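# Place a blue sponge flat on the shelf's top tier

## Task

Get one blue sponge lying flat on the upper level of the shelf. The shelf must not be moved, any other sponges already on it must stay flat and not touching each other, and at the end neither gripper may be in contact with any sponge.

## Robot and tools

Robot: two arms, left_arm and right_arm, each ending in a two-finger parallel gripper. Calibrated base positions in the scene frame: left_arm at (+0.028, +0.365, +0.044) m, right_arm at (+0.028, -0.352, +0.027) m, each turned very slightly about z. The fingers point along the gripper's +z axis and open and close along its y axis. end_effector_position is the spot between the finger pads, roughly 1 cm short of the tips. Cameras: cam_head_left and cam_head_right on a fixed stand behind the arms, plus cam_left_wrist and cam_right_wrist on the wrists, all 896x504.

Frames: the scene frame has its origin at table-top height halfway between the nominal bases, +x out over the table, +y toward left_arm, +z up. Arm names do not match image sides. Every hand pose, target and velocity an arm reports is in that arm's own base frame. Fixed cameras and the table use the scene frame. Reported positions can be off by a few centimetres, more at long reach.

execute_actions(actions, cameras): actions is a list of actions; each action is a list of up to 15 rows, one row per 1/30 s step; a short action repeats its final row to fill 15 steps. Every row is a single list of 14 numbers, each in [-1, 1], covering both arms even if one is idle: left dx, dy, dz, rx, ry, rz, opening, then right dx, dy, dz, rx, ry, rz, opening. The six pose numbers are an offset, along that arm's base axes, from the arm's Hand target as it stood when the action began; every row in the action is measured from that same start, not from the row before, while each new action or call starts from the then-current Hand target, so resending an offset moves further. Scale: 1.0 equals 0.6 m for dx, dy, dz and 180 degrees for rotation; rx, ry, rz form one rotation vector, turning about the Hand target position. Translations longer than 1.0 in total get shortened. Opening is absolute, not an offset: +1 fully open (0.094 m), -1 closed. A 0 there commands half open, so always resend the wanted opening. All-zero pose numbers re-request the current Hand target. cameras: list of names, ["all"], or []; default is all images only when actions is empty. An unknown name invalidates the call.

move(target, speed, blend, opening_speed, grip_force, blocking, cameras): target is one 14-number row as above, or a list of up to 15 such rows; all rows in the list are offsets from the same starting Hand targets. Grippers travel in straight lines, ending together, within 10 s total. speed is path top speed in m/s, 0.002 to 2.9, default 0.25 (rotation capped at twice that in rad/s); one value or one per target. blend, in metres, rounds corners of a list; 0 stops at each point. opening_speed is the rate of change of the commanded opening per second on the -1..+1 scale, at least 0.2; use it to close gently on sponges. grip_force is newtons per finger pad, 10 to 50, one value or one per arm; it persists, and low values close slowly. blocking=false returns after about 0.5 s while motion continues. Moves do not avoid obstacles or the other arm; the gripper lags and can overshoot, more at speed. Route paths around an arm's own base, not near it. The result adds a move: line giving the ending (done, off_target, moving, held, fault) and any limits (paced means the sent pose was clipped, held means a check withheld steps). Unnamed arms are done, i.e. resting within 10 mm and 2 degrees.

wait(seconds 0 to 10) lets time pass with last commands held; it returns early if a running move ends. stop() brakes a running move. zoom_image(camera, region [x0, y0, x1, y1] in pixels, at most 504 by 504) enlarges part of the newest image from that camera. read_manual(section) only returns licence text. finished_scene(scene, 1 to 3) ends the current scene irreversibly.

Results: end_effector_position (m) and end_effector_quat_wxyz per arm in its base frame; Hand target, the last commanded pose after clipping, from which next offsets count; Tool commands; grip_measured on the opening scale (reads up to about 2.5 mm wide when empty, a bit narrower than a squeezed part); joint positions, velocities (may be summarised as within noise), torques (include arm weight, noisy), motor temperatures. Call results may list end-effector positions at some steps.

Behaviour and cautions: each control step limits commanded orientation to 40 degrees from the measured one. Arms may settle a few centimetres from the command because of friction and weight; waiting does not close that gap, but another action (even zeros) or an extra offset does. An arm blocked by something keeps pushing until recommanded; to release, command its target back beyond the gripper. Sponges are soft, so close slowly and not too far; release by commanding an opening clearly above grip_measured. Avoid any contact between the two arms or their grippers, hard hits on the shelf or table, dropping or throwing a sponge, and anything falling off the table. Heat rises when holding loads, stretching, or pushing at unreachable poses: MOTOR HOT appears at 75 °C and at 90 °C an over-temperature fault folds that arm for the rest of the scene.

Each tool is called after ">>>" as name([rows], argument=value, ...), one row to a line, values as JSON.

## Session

>>> execute_actions(actions=[])

Scene clock: 0.00 s.
left_arm: end_effector_position=(+0.4081, +0.0457, +0.1046) grip_measured=+1.000 end_effector_quat_wxyz=(+0.570, -0.097, +0.805, +0.133) | right_arm: end_effector_position=(+0.4047, -0.0248, +0.1132) grip_measured=+1.000 end_effector_quat_wxyz=(+0.606, +0.063, +0.791, -0.059)
Joint positions: left_arm=[-0.056 1.587 0.449 0.792 -0.383 -0.025 0.094] | right_arm=[0.02 1.559 0.378 0.914 0.19 0.035 0.094]
Joint velocities: within noise
Joint torques (N m): no reading
Motor temperatures (°C): left_arm=[26 27 28 25 24 27 28] | right_arm=[27 29 26 27 27 28 28]
Heat: left arm: 28 °C; right arm: 29 °C.
Hand target: left_arm +0.4136, +0.0465, +0.1215; +0.590, -0.105, +0.790, +0.131 | right_arm +0.4093, -0.0262, +0.1295; +0.624, +0.070, +0.776, -0.058
Tool commands: left_gripper/opening=+1.0 right_gripper/opening=+1.0

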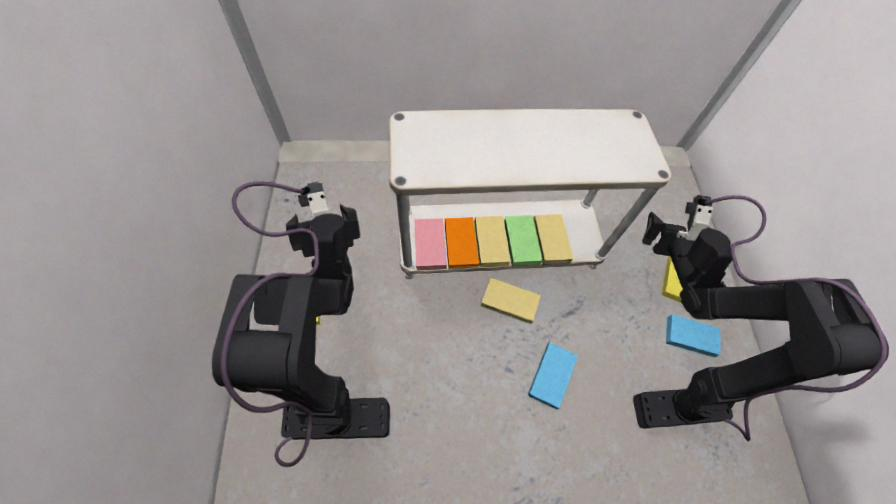

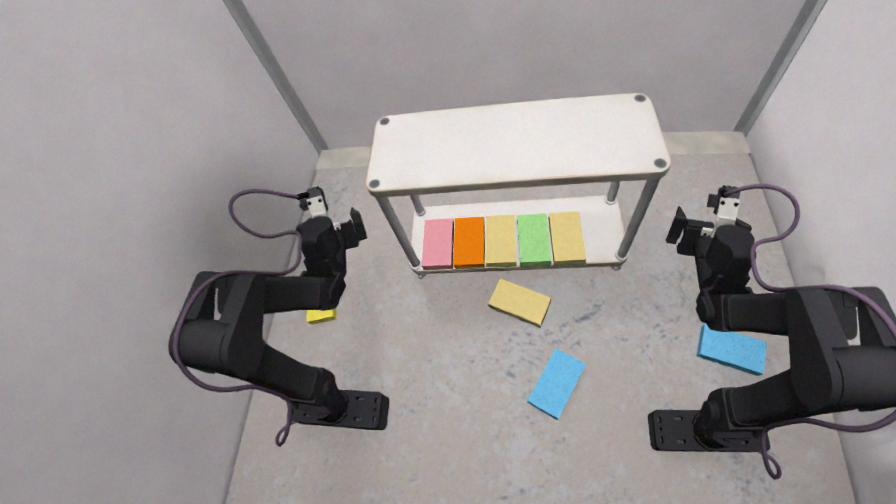

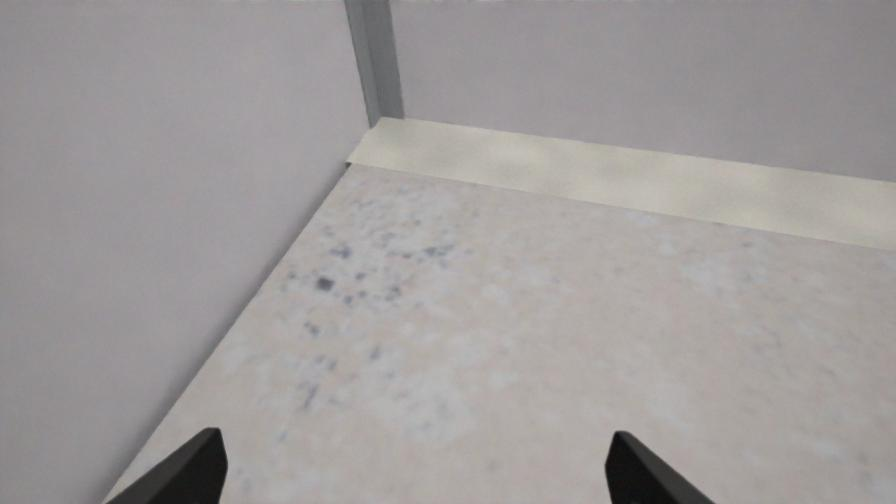

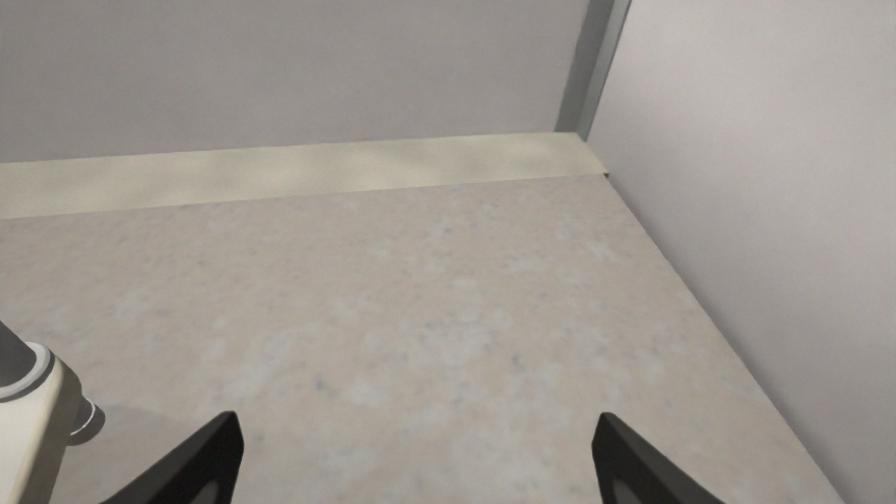

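>>> move([
  [-0.267,-0.16,0.26,-0.009,0.209,-0.083,1,0,0,0,0,0,0,1],
  [-0.523,-0.644,0.064,-0.018,0.418,-0.167,1,0,0,0,0,0,0,1],
  [-0.525,-0.83,-0.086,-0.018,0.418,-0.167,1,0,0,0,0,0,0,1],
], blend=[0.06,0.04,0], cameras=["cam_head_left","cam_head_right","cam_left_wrist"])

Scene clock: 5.60 s.
left_arm: end_effector_position=(+0.0954, -0.4412, +0.0590) grip_measured=+1.000 end_effector_quat_wxyz=(-0.008, +0.180, +0.983, +0.019) | right_arm: end_effector_position=(+0.4047, -0.0248, +0.1132) grip_measured=+1.000 end_effector_quat_wxyz=(+0.606, +0.063, +0.791, -0.059)
Joint positions: left_arm=[-1.36 2.373 2.161 -1.4 0.001 -0.998 0.094] | right_arm=[0.02 1.559 0.378 0.914 0.19 0.035 0.094]
Joint torques (N m): left_arm=[-0.36 -9.5 8.31 0.1 0.03 -0.09] | right_arm=[-0.1 -5.91 5.15 2.2 -0.01 0]
Heat: left arm: 29 °C; right arm: 29 °C.
Hand target: left_arm +0.0986, -0.4515, +0.0699; +0.000, +0.174, +0.985, +0.000 | right_arm +0.4093, -0.0262, +0.1295; +0.624, +0.070, +0.776, -0.058
Off the commanded pose: left_arm 0.015 m, 2 deg | right_arm 0.017 m, 3 deg.
move: off_target (left_arm, right_arm)
Images, in order (width x height): cam_head_left 896x504, cam_head_right 896x504, cam_left_wrist 896x504.

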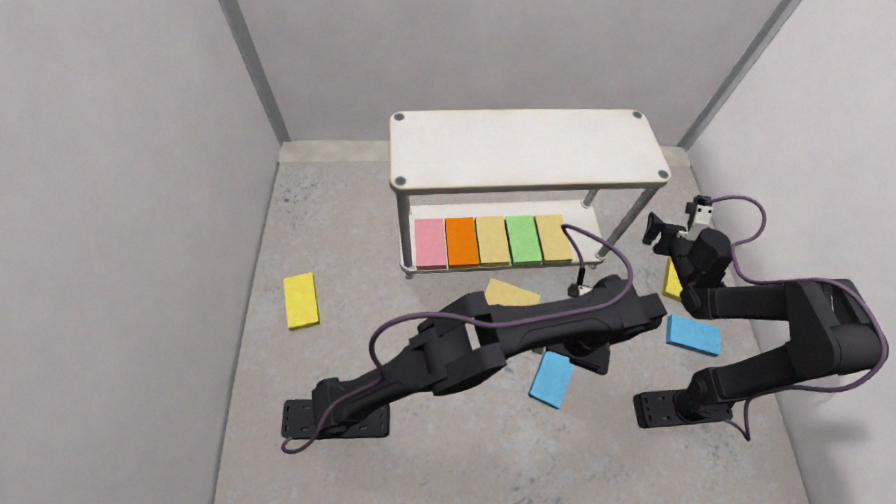

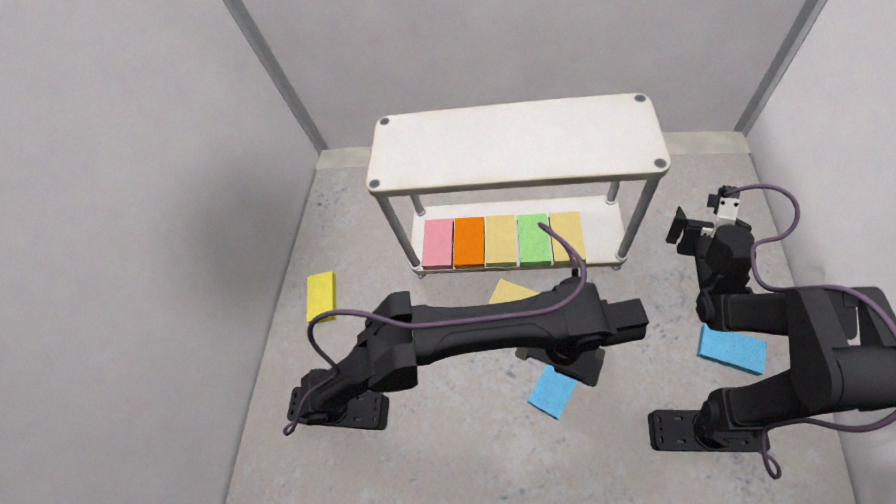

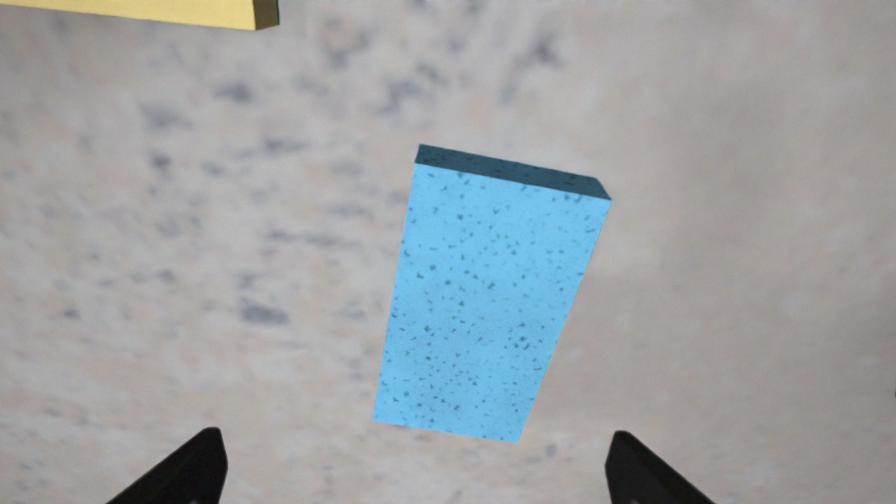

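>>> move(target=[-0.042,-0.013,-0.07,0,0,-0.036,1,0,0,0,0,0,0,1], cameras=["cam_left_wrist"])

Scene clock: 7.40 s.
left_arm: end_effector_position=(+0.0690, -0.4578, +0.0331) grip_measured=+1.000 end_effector_quat_wxyz=(-0.002, +0.232, +0.973, +0.002) | right_arm: end_effector_position=(+0.4047, -0.0248, +0.1132) grip_measured=+1.000 end_effector_quat_wxyz=(+0.606, +0.063, +0.791, -0.059)
Joint positions: left_arm=[-1.423 2.389 2.089 -1.276 0.002 -0.955 0.094] | right_arm=[0.02 1.559 0.378 0.914 0.19 0.035 0.094]
Joint torques (N m): left_arm=[0.18 -9.44 3.79 0.41 0.03 0.05] | right_arm=[-0.1 -5.93 5.16 2.2 -0.01 0]
Heat: left arm: 29 °C; right arm: 29 °C.
Hand target: left_arm +0.0734, -0.4593, +0.0279; +0.000, +0.229, +0.973, +0.000 | right_arm +0.4093, -0.0262, +0.1295; +0.624, +0.070, +0.776, -0.058
Off the commanded pose: left_arm 0.007 m, 0 deg | right_arm 0.017 m, 3 deg.
move: off_target (right_arm)
Images, in order (width x height): cam_left_wrist 896x504.

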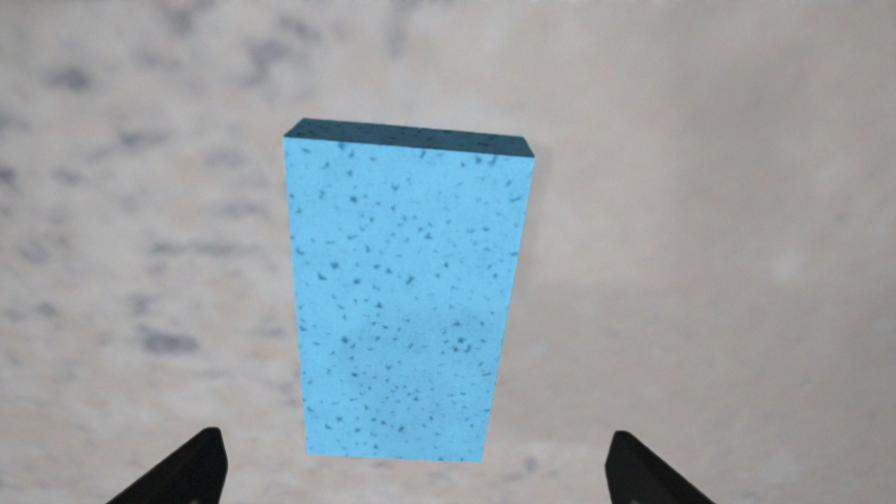

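>>> move([
  [0.006,0.012,-0.04,0,0,0,1,0,0,0,0,0,0,1],
  [0.006,0.012,-0.089,0,0,0,1,0,0,0,0,0,0,1],
], speed=0.08, cameras=["cam_left_wrist"])

Scene clock: 9.67 s.
left_arm: end_effector_position=(+0.0709, -0.4521, -0.0186) grip_measured=+1.000 end_effector_quat_wxyz=(-0.001, +0.235, +0.972, +0.001) | right_arm: end_effector_position=(+0.4047, -0.0248, +0.1132) grip_measured=+1.000 end_effector_quat_wxyz=(+0.606, +0.063, +0.791, -0.059)
Joint positions: left_arm=[-1.417 2.4 1.9 -1.073 0.002 -0.942 0.094] | right_arm=[0.02 1.559 0.378 0.914 0.19 0.035 0.094]
Joint torques (N m): left_arm=[0.5 -9.13 3.66 0.41 0.02 0.04] | right_arm=[-0.09 -5.93 5.15 2.2 -0.01 0]
Heat: left arm: 29 °C; right arm: 30 °C.
Hand target: left_arm +0.0770, -0.4521, -0.0255; +0.000, +0.229, +0.973, +0.000 | right_arm +0.4093, -0.0262, +0.1295; +0.624, +0.070, +0.776, -0.058
Off the commanded pose: left_arm 0.009 m, 1 deg | right_arm 0.017 m, 3 deg.
move: off_target (right_arm)
Images, in order (width x height): cam_left_wrist 896x504.

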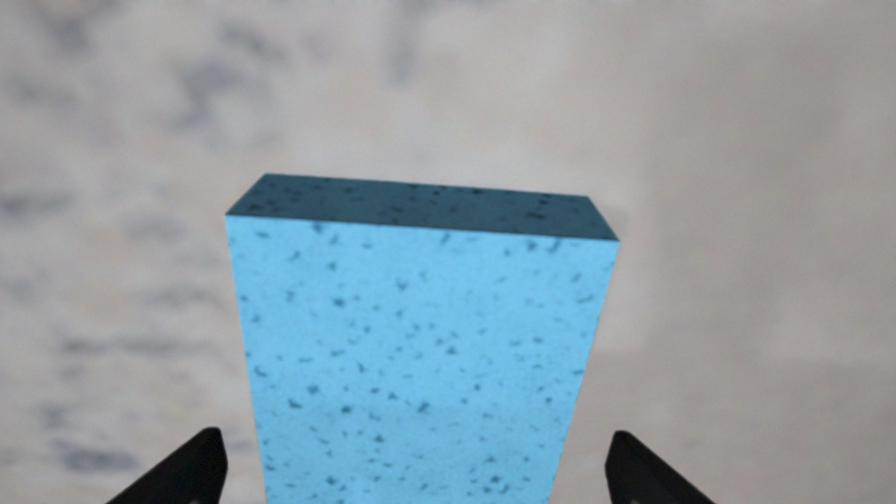

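>>> move([
  [0,0,0,0,0,0,0.27,0,0,0,0,0,0,1],
  [0,0.01,0.07,0,0,0,0.27,0,0,0,0,0,0,1],
  [0.038,0.087,0.08,0,0,-0.325,0.27,0,0,0,0,0,0,1],
  [0.038,0.087,-0.002,0,0,-0.325,0.27,0,0,0,0,0,0,1],
], speed=[0.1,0.15,0.25,0.07], blend=[0,0.01,0.01,0], opening_speed=0.6, cameras=["cam_left_wrist","cam_head_right"])

Scene clock: 15.53 s.
left_arm: end_effector_position=(+0.0924, -0.3916, -0.0196) grip_measured=+0.314 end_effector_quat_wxyz=(-0.021, +0.675, +0.737, +0.014) | right_arm: end_effector_position=(+0.4047, -0.0248, +0.1132) grip_measured=+1.000 end_effector_quat_wxyz=(+0.606, +0.063, +0.791, -0.059)
Joint positions: left_arm=[-1.341 2.231 1.599 -0.989 0.001 0.142 0.062] | right_arm=[0.02 1.559 0.378 0.914 0.19 0.035 0.094]
Joint torques (N m): left_arm=[0.55 -8.47 2.24 0.83 0.03 0.08] | right_arm=[-0.1 -5.91 5.16 2.2 -0.01 0]
Heat: left arm: 29 °C; right arm: 31 °C.
Hand target: left_arm +0.0998, -0.3999, -0.0267; +0.000, +0.676, +0.737, +0.000 | right_arm +0.4093, -0.0262, +0.1295; +0.624, +0.070, +0.776, -0.058
Off the commanded pose: left_arm 0.013 m, 3 deg | right_arm 0.017 m, 3 deg.
move: off_target (left_arm, right_arm)
Images, in order (width x height): cam_head_right 896x504, cam_left_wrist 896x504.

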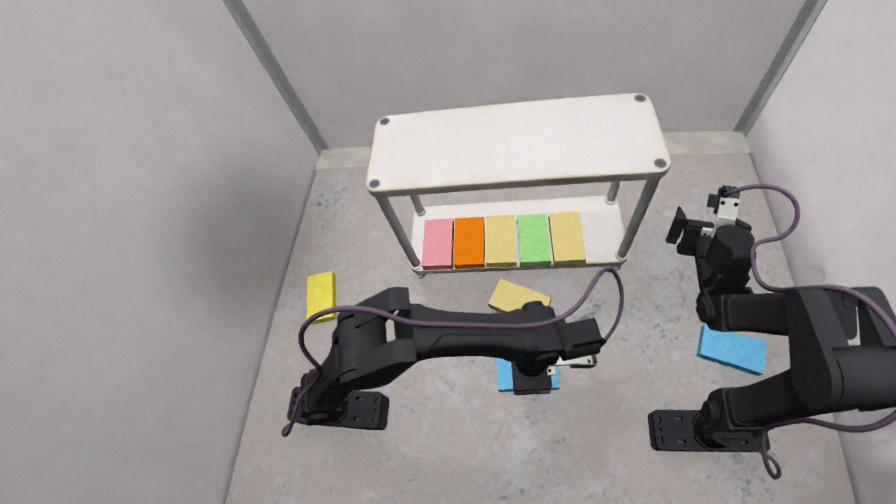

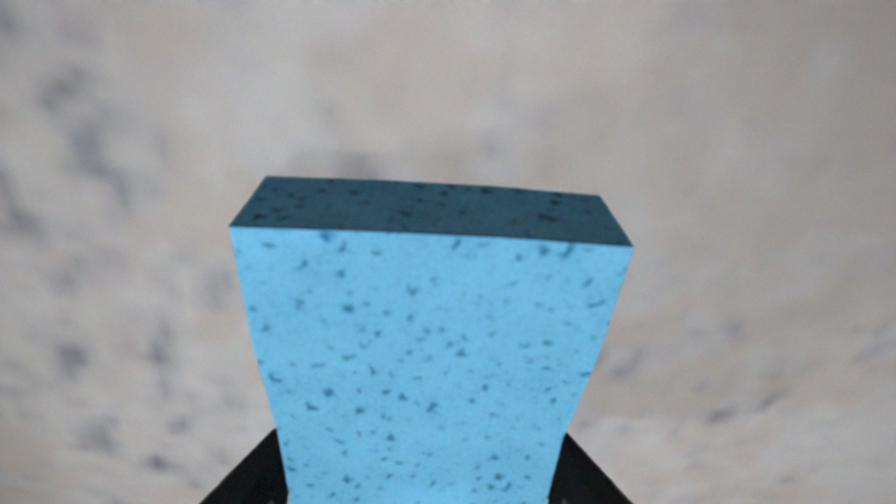

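>>> move([
  [0,0,0,0,0,0,1,0,0,0,0,0,0,1],
  [0,0,0.13,0,0,0,1,0,0,0,0,0,0,1],
  [-0.015,0.02,0.2,-0.249,-0.022,0,1,0,0,0,0,0,0,1],
  [-0.021,0,0.08,-0.249,-0.022,0,1,0,0,0,0,0,0,1],
], speed=[0.1,0.13,0.3,0.15], blend=[0,0.02,0.01,0], opening_speed=0.8, cameras=["cam_left_wrist","cam_head_right"])

Scene clock: 20.83 s.
left_arm: end_effector_position=(+0.0916, -0.3925, +0.0171) grip_measured=+0.997 end_effector_quat_wxyz=(+0.271, +0.628, +0.689, -0.240) | right_arm: end_effector_position=(+0.4047, -0.0248, +0.1132) grip_measured=+1.000 end_effector_quat_wxyz=(+0.606, +0.063, +0.791, -0.059)
Joint positions: left_arm=[-1.292 1.71 0.688 0.185 0.116 0.141 0.094] | right_arm=[0.02 1.559 0.378 0.914 0.19 0.035 0.094]
Joint torques (N m): left_arm=[-0.35 -4.44 3.45 1.82 0.1 -0.09] | right_arm=[-0.1 -5.93 5.16 2.2 -0.01 0]
Motor temperatures (°C): left_arm=[26 29 29 26 24 27 28] | right_arm=[27 29 27 32 27 28 28]
Heat: left arm: 29 °C; right arm: 32 °C.
Hand target: left_arm +0.0872, -0.3999, +0.0213; +0.283, +0.624, +0.681, -0.258 | right_arm +0.4093, -0.0262, +0.1295; +0.624, +0.070, +0.776, -0.058
Off the commanded pose: left_arm 0.010 m, 3 deg | right_arm 0.017 m, 3 deg.
move: off_target (left_arm, right_arm)
Images, in order (width x height): cam_head_right 896x504, cam_left_wrist 896x504.

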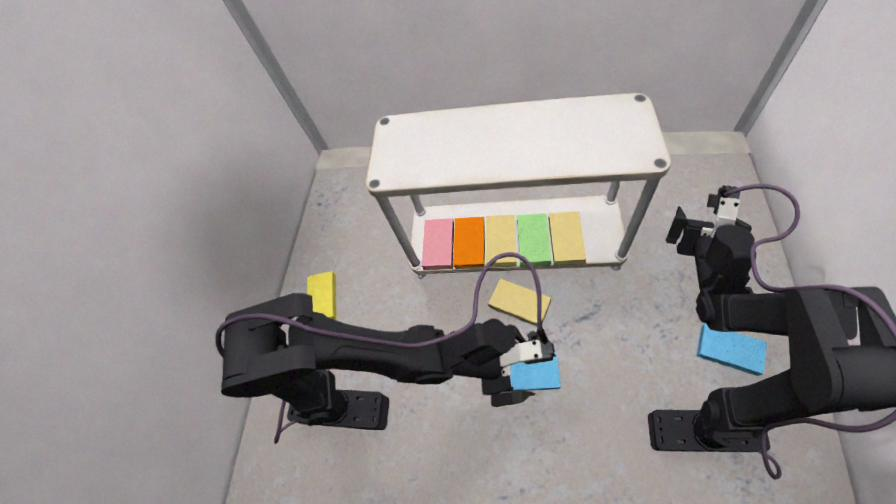

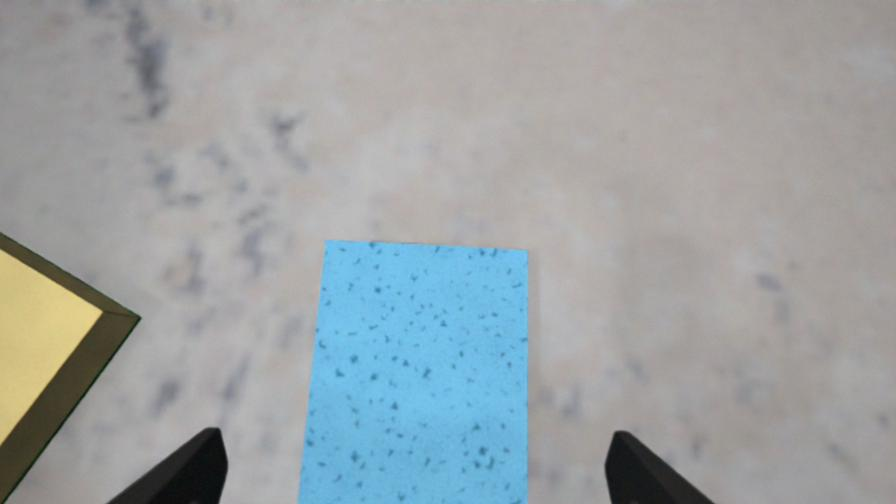

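>>> move(target=[-0.009,-0.003,-0.074,0,0,0,1,0,0,0,0,0,0,1], speed=0.1, cameras=["cam_left_wrist"])

Scene clock: 22.60 s.
left_arm: end_effector_position=(+0.0853, -0.3966, -0.0262) grip_measured=+0.997 end_effector_quat_wxyz=(+0.270, +0.628, +0.688, -0.246) | right_arm: end_effector_position=(+0.4047, -0.0248, +0.1132) grip_measured=+1.000 end_effector_quat_wxyz=(+0.606, +0.063, +0.791, -0.059)
Joint positions: left_arm=[-1.311 1.88 0.642 0.407 0.114 0.125 0.094] | right_arm=[0.02 1.559 0.378 0.914 0.19 0.035 0.094]
Joint torques (N m): left_arm=[-0.42 -4.88 2.41 1.84 0 -0.1] | right_arm=[-0.09 -5.93 5.18 2.2 -0.01 0]
Heat: left arm: 29 °C; right arm: 32 °C.
Hand target: left_arm +0.0818, -0.4017, -0.0231; +0.283, +0.624, +0.681, -0.258 | right_arm +0.4093, -0.0262, +0.1295; +0.624, +0.070, +0.776, -0.058
Off the commanded pose: left_arm 0.007 m, 2 deg | right_arm 0.017 m, 3 deg.
move: off_target (right_arm)
Images, in order (width x height): cam_left_wrist 896x504.

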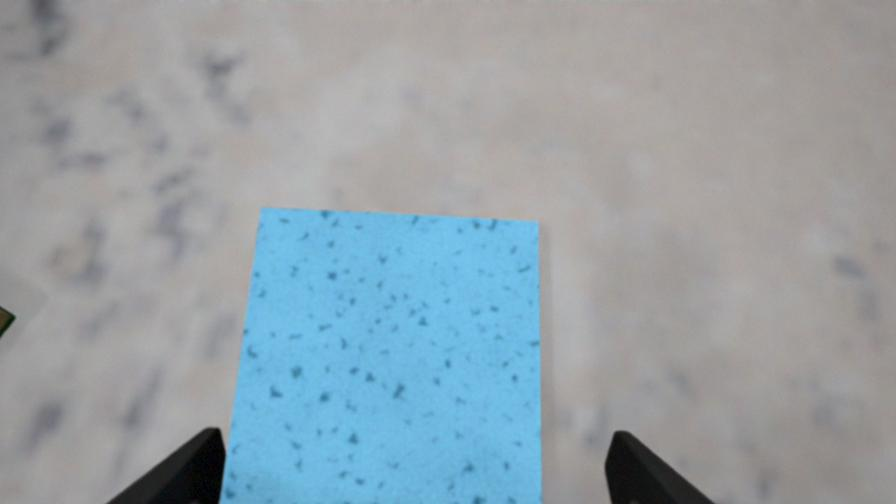

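>>> move([
  [0.012,0,0.003,0,0,0,1,0,0,0,0,0,0,1],
  [0.012,0,0.003,0,0,0,0.25,0,0,0,0,0,0,1],
  [0.03,0.13,0.4,0,0,0,0.25,0,0,0,0,0,0,1],
], speed=0.15, opening_speed=0.6, cameras=["cam_left_wrist"])

Scene clock: 28.37 s.
left_arm: end_effector_position=(+0.0989, -0.3224, +0.1911) grip_measured=+0.353 end_effector_quat_wxyz=(+0.265, +0.626, +0.692, -0.243) | right_arm: end_effector_position=(+0.4047, -0.0248, +0.1132) grip_measured=+1.000 end_effector_quat_wxyz=(+0.606, +0.063, +0.791, -0.059)
Joint positions: left_arm=[-1.166 1.191 1.007 -0.674 0.206 0.226 0.064] | right_arm=[0.02 1.559 0.378 0.914 0.19 0.035 0.094]
Joint torques (N m): left_arm=[0.58 -3.48 9.68 1.01 0.29 0.05] | right_arm=[-0.1 -5.93 5.16 2.2 -0.01 0]
Heat: left arm: 30 °C; right arm: 33 °C.
Hand target: left_arm +0.0998, -0.3237, +0.2169; +0.283, +0.624, +0.681, -0.258 | right_arm +0.4093, -0.0262, +0.1295; +0.624, +0.070, +0.776, -0.058
Off the commanded pose: left_arm 0.026 m, 3 deg | right_arm 0.017 m, 3 deg.
move: off_target (left_arm, right_arm)
Images, in order (width x height): cam_left_wrist 896x504.

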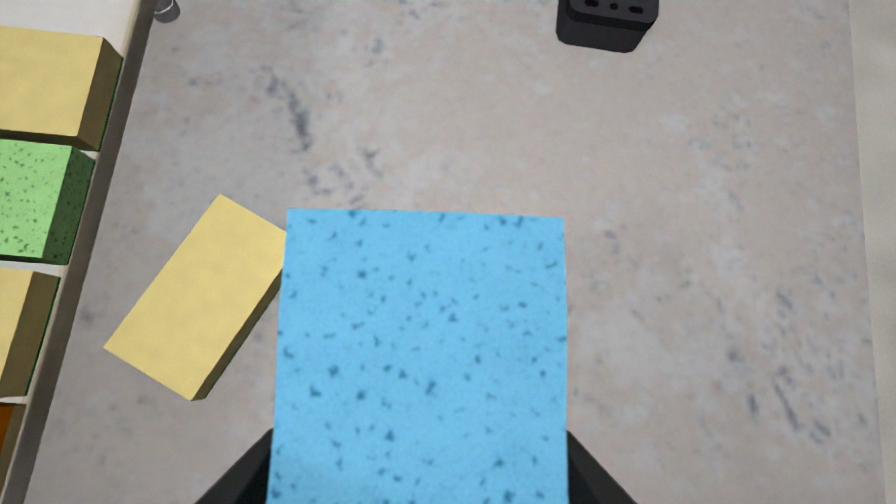

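>>> move([
  [0.167,0.125,0.44,0,0,0.128,0.25,0,0,0,0,0,0,1],
  [0.38,0.13,0.41,0,0,0.128,0.25,0,0,0,0,0,0,1],
], blend=[0.04,0], cameras=["cam_head_left","cam_head_right","cam_left_wrist"])

Scene clock: 31.17 s.
left_arm: end_effector_position=(+0.3425, -0.2455, +0.4486) grip_measured=+0.353 end_effector_quat_wxyz=(+0.426, +0.429, +0.770, -0.204) | right_arm: end_effector_position=(+0.4047, -0.0248, +0.1132) grip_measured=+1.000 end_effector_quat_wxyz=(+0.606, +0.063, +0.791, -0.059)
Joint positions: left_arm=[-0.452 1.951 2.831 -1.529 0.413 0.358 0.064] | right_arm=[0.02 1.559 0.378 0.914 0.19 0.035 0.094]
Joint torques (N m): left_arm=[0.16 -6.22 5.45 1.25 0.38 0.05] | right_arm=[-0.09 -5.93 5.15 2.2 -0.01 0]
Heat: left arm: 30 °C; right arm: 33 °C.
Hand target: left_arm +0.3278, -0.2457, +0.4629; +0.328, +0.475, +0.792, -0.197 | right_arm +0.4093, -0.0262, +0.1295; +0.624, +0.070, +0.776, -0.058
Off the commanded pose: left_arm 0.021 m, 13 deg | right_arm 0.017 m, 3 deg.
elbow stopped short (left arm): the move would have taken joint 3 (elbow) straighter than the controller allows.
move: off_target (left_arm, right_arm)
Images, in order (width x height): cam_head_left 896x504, cam_head_right 896x504, cam_left_wrist 896x504.

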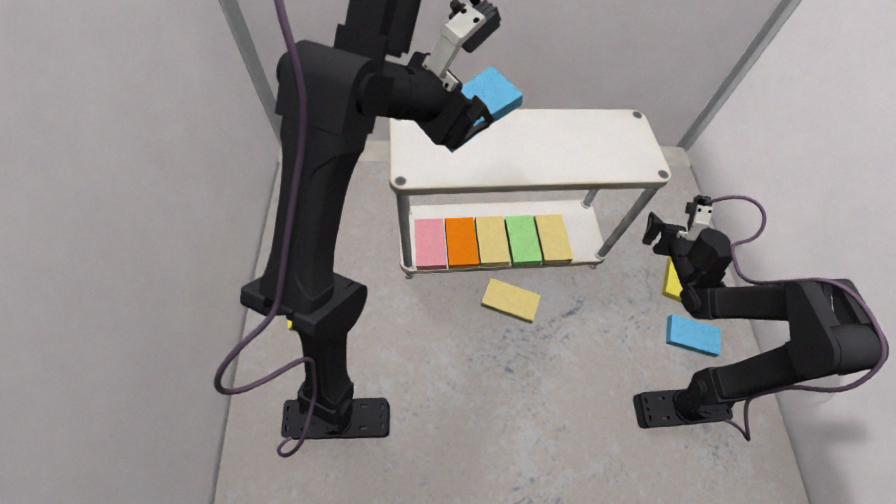

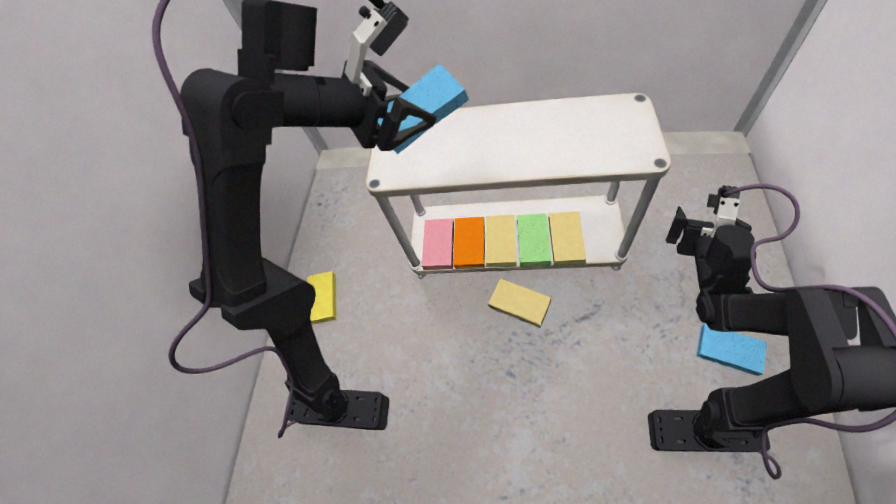

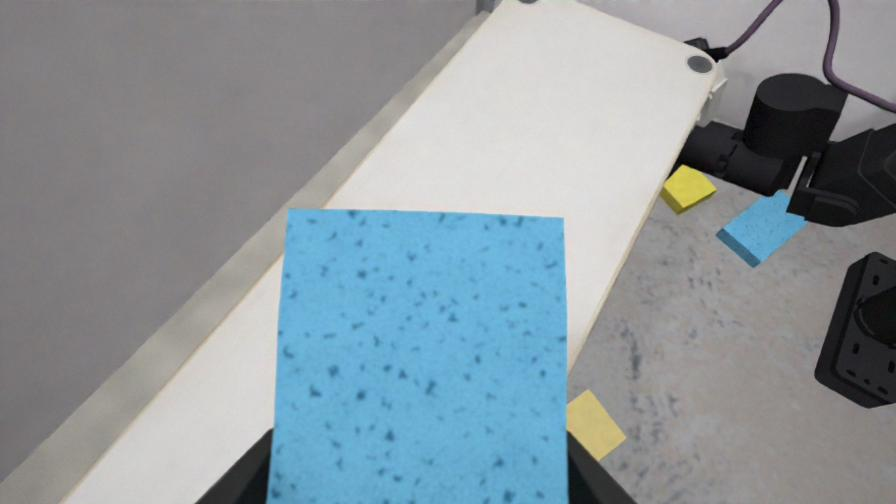

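>>> move(target=[0.09,-0.01,-0.165,0,0,0,0.25,0,0,0,0,0,0,1], speed=0.15, cameras=["cam_head_left","cam_head_right","cam_left_wrist"])

Scene clock: 32.93 s.
left_arm: end_effector_position=(+0.3863, -0.2558, +0.3610) grip_measured=+0.353 end_effector_quat_wxyz=(+0.333, +0.473, +0.794, -0.189) | right_arm: end_effector_position=(+0.4047, -0.0248, +0.1132) grip_measured=+1.000 end_effector_quat_wxyz=(+0.606, +0.063, +0.791, -0.059)
Joint positions: left_arm=[-0.424 2.084 2.725 -1.532 0.43 0.496 0.064] | right_arm=[0.02 1.559 0.378 0.914 0.19 0.035 0.094]
Joint torques (N m): left_arm=[0.44 -6.98 4.82 0.94 0.4 0.05] | right_arm=[-0.09 -5.93 5.16 2.19 -0.01 0]
Heat: left arm: 30 °C; right arm: 33 °C.
Hand target: left_arm +0.3818, -0.2517, +0.3639; +0.328, +0.475, +0.792, -0.197 | right_arm +0.4093, -0.0262, +0.1295; +0.624, +0.070, +0.776, -0.058
Off the commanded pose: left_arm 0.007 m, 1 deg | right_arm 0.017 m, 3 deg.
move: off_target (right_arm)
Images, in order (width x height): cam_head_left 896x504, cam_head_right 896x504, cam_left_wrist 896x504.

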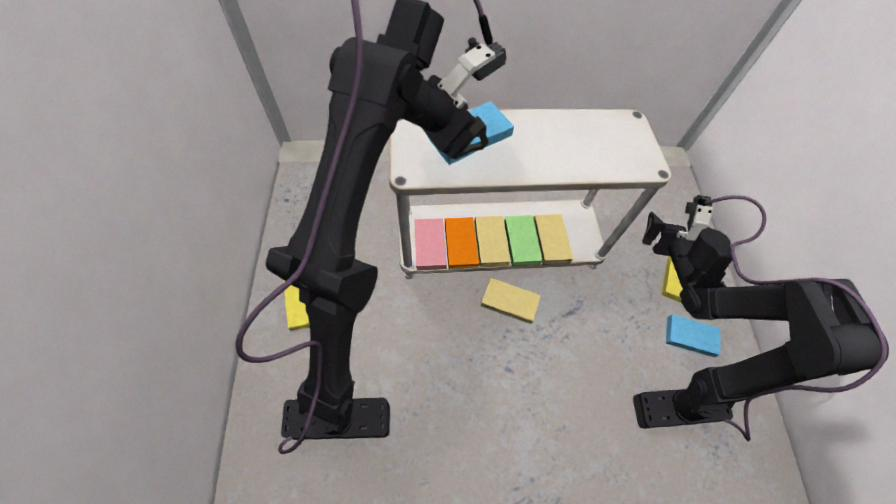

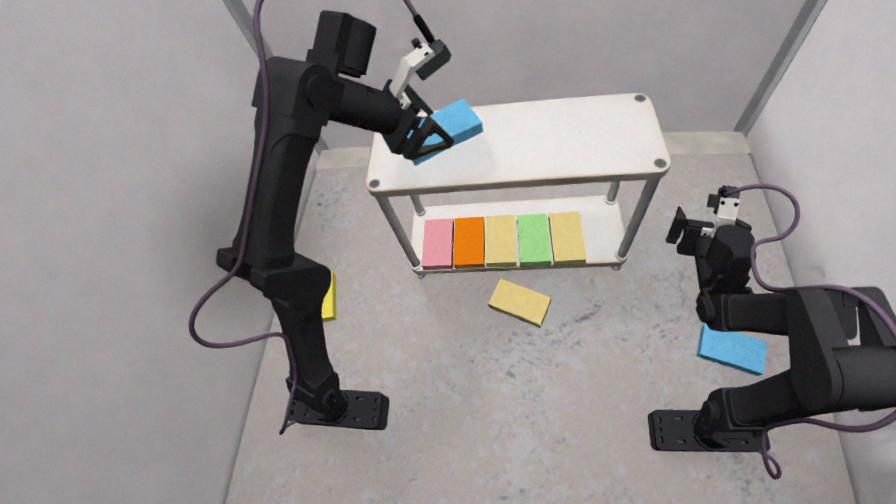

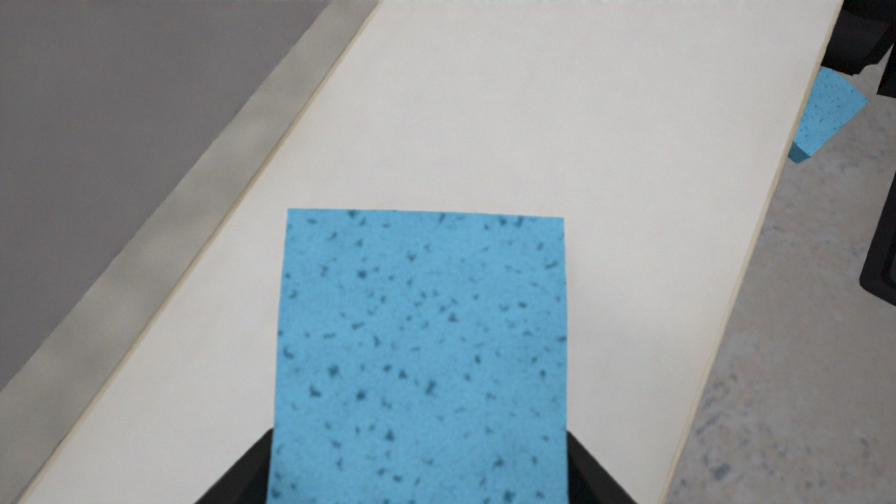

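>>> move(target=[0.007,0.008,-0.066,0.021,0.0105,0,0.25,0,0,0,0,0,0,1], speed=0.06, cameras=["cam_head_right","cam_left_wrist"])

>>> zoom_image(camera="cam_head_right", region=[350, 80, 550, 210])

Scene clock: 34.67 s.
left_arm: end_effector_position=(+0.3885, -0.2550, +0.3270) grip_measured=+0.353 end_effector_quat_wxyz=(+0.306, +0.488, +0.796, -0.186) | right_arm: end_effector_position=(+0.4047, -0.0248, +0.1132) grip_measured=+1.000 end_effector_quat_wxyz=(+0.606, +0.063, +0.791, -0.059)
Joint positions: left_arm=[-0.419 1.998 2.444 -1.406 0.433 0.542 0.064] | right_arm=[0.02 1.559 0.378 0.914 0.19 0.035 0.094]
Joint torques (N m): left_arm=[0.4 -8.24 2.3 1.02 -0.02 0.04] | right_arm=[-0.09 -5.91 5.15 2.2 -0.01 0]
Heat: left arm: 30 °C; right arm: 33 °C.
Hand target: left_arm +0.3860, -0.2469, +0.3243; +0.300, +0.483, +0.803, -0.178 | right_arm +0.4093, -0.0262, +0.1295; +0.624, +0.070, +0.776, -0.058
Off the commanded pose: left_arm 0.009 m, 2 deg | right_arm 0.017 m, 3 deg.
move: off_target (right_arm)
Images, in order (width x height): cam_head_right 896x504, cam_left_wrist 896x504.

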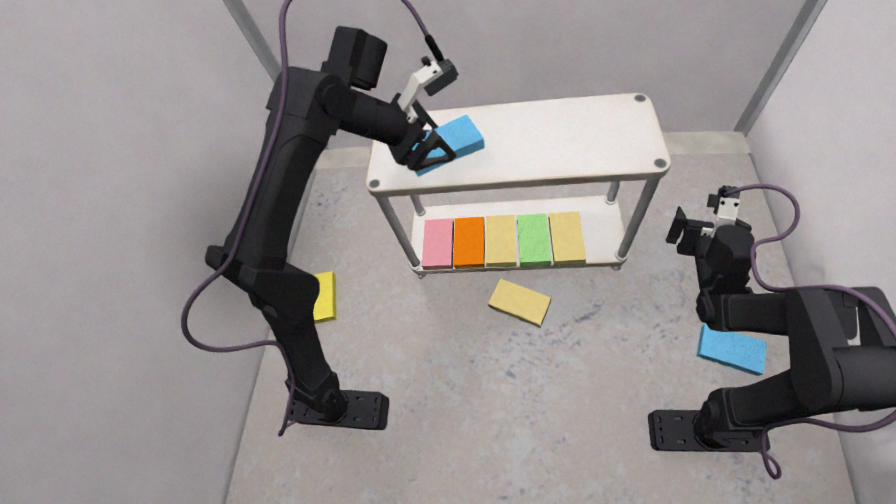

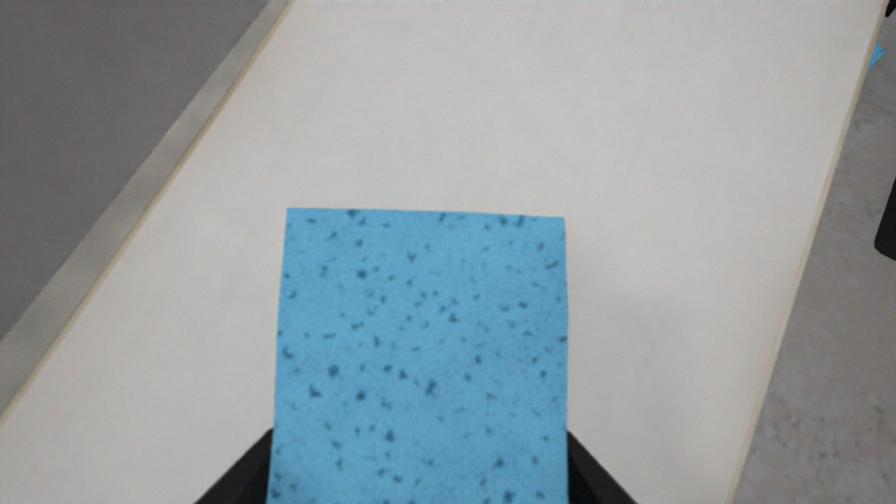

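Scaled by 2.520 from the camera's 896x504 image, which has a finer 1280x720 frame.

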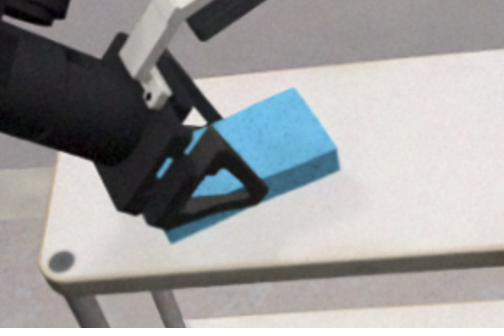

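>>> move(target=[0,0,-0.012,0,0,0,0.25,0,0,0,0,0,0,1], speed=0.04, cameras=["cam_head_right","cam_left_wrist"])

>>> zoom_image(camera="cam_head_right", region=[350, 80, 550, 210])

Scene clock: 35.90 s.
left_arm: end_effector_position=(+0.3886, -0.2546, +0.3274) grip_measured=+0.353 end_effector_quat_wxyz=(+0.316, +0.487, +0.792, -0.188) | right_arm: end_effector_position=(+0.4047, -0.0248, +0.1132) grip_measured=+1.000 end_effector_quat_wxyz=(+0.606, +0.063, +0.791, -0.059)
Joint positions: left_arm=[-0.416 1.955 2.363 -1.345 0.439 0.541 0.064] | right_arm=[0.02 1.559 0.378 0.914 0.19 0.035 0.094]
Joint torques (N m): left_arm=[0.39 -7.47 2.13 0.99 -0.01 0.02] | right_arm=[-0.09 -5.93 5.16 2.2 -0.01 0]
Heat: left arm: 30 °C; right arm: 33 °C.
Hand target: left_arm +0.3860, -0.2469, +0.3171; +0.300, +0.483, +0.803, -0.178 | right_arm +0.4093, -0.0262, +0.1295; +0.624, +0.070, +0.776, -0.058
Off the commanded pose: left_arm 0.013 m, 3 deg | right_arm 0.017 m, 3 deg.
move: off_target (left_arm, right_arm)
Images, in order (width x height): cam_head_right 896x504, cam_left_wrist 896x504.

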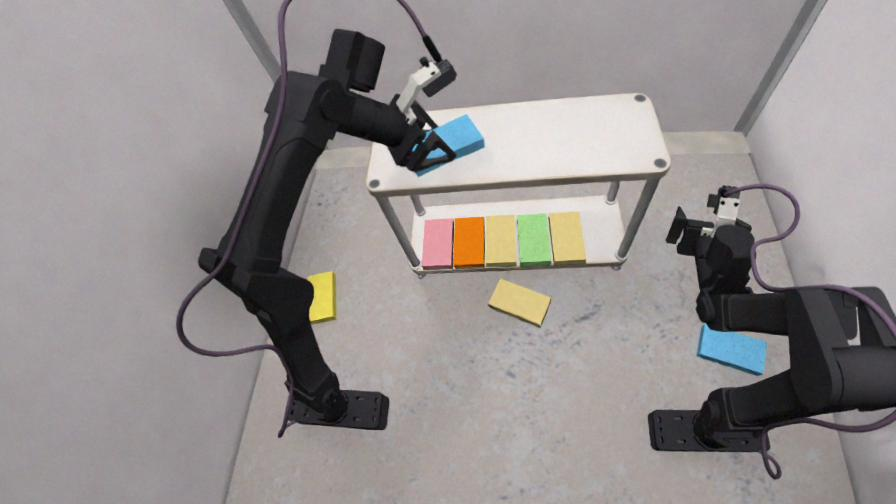

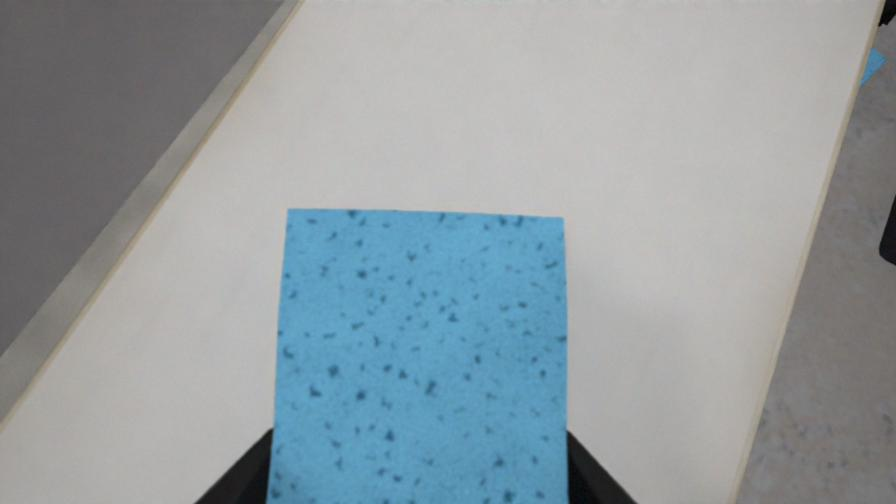

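Scaled by 2.520 from the camera's 896x504 image, which has a finer 1280x720 frame.

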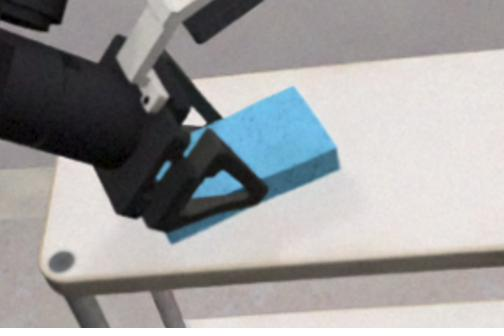

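>>> move([
  [0,0,0.008,0,0,0,0.25,0,0,0,0,0,0,1],
  [0,0,0.008,0,0,0,0.9,0,0,0,0,0,0,1],
  [-0.08,0.12,0.135,0,0,0,0.9,0,0,0,0,0,0,1],
  [-0.2,0.25,0.21,0,0,0,0.9,0,0,0,0,0,0,1],
], speed=[0.05,0.05,0.1,0.25], blend=[0,0,0.02,0], opening_speed=0.7, cameras=["all"])

Scene clock: 41.13 s.
left_arm: end_effector_position=(+0.2726, -0.0933, +0.4465) grip_measured=+0.897 end_effector_quat_wxyz=(+0.458, +0.420, +0.775, -0.115) | right_arm: end_effector_position=(+0.4047, -0.0248, +0.1132) grip_measured=+1.000 end_effector_quat_wxyz=(+0.606, +0.063, +0.791, -0.059)
Joint positions: left_arm=[0.044 1.417 2.199 -1.538 0.629 0.757 0.089] | right_arm=[0.02 1.559 0.378 0.914 0.19 0.035 0.094]
Joint torques (N m): left_arm=[0.47 -1.59 2.44 1.05 0.58 0.03] | right_arm=[-0.1 -5.93 5.16 2.2 -0.01 0]
Heat: left arm: 30 °C; right arm: 34 °C.
Hand target: left_arm +0.2660, -0.0969, +0.4431; +0.300, +0.483, +0.803, -0.178 | right_arm +0.4093, -0.0262, +0.1295; +0.624, +0.070, +0.776, -0.058
Off the commanded pose: left_arm 0.008 m, 21 deg | right_arm 0.017 m, 3 deg.
joint sent to its limit (left arm) — joint 4 (wrist pitch), lower limit. The joint targets are off in position and orientation.
move: off_target (left_arm, right_arm); target 2's new opening was sent with left_arm's hand 0.010 m and 3 deg from that target

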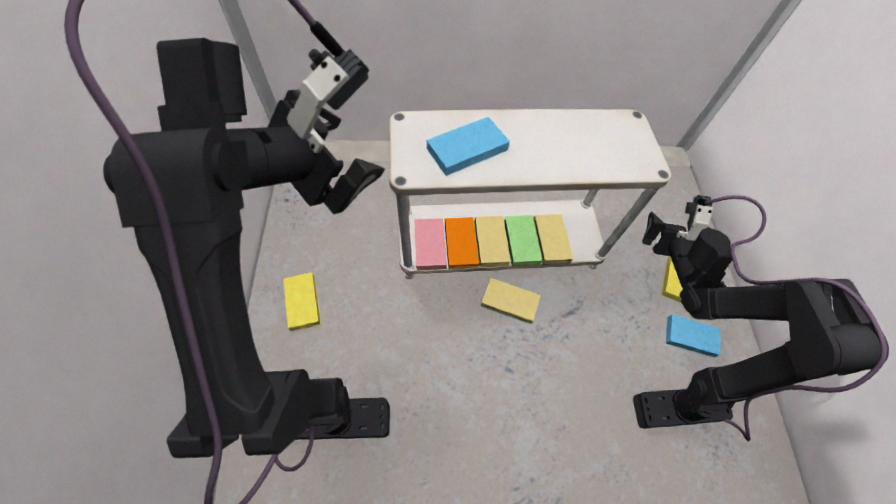

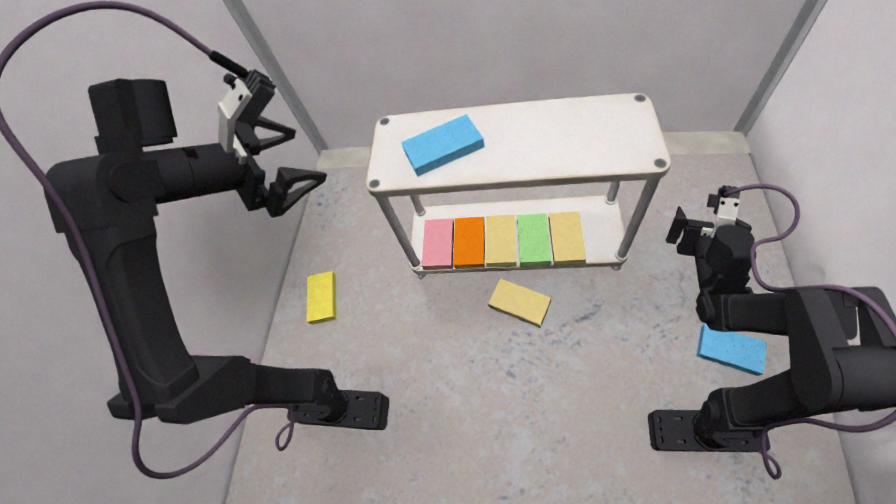

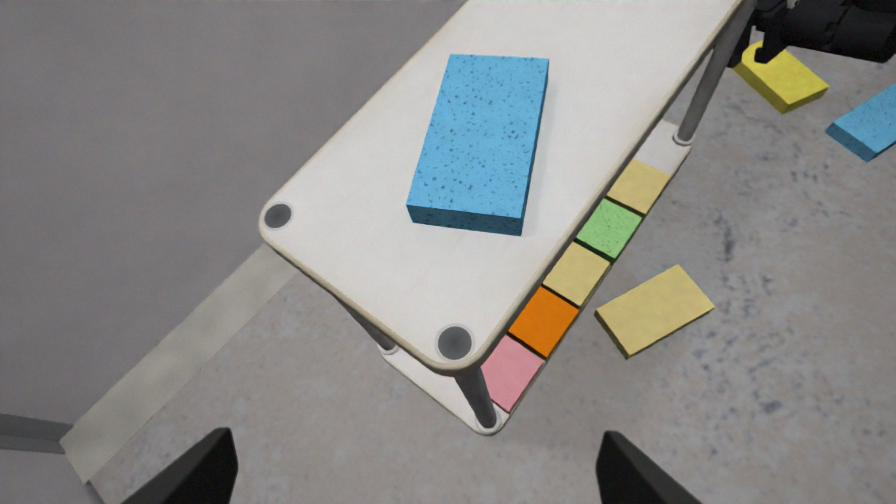

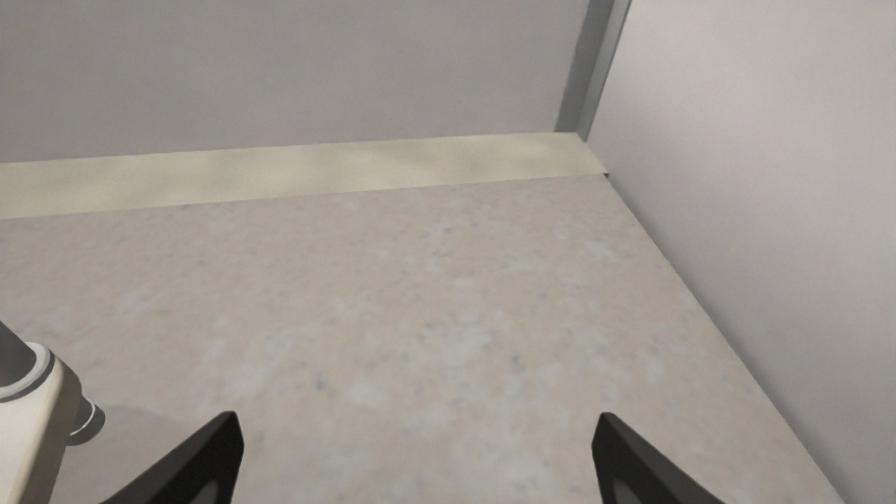

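>>> finished_scene(scene=3)

The scene is finished: the task was done.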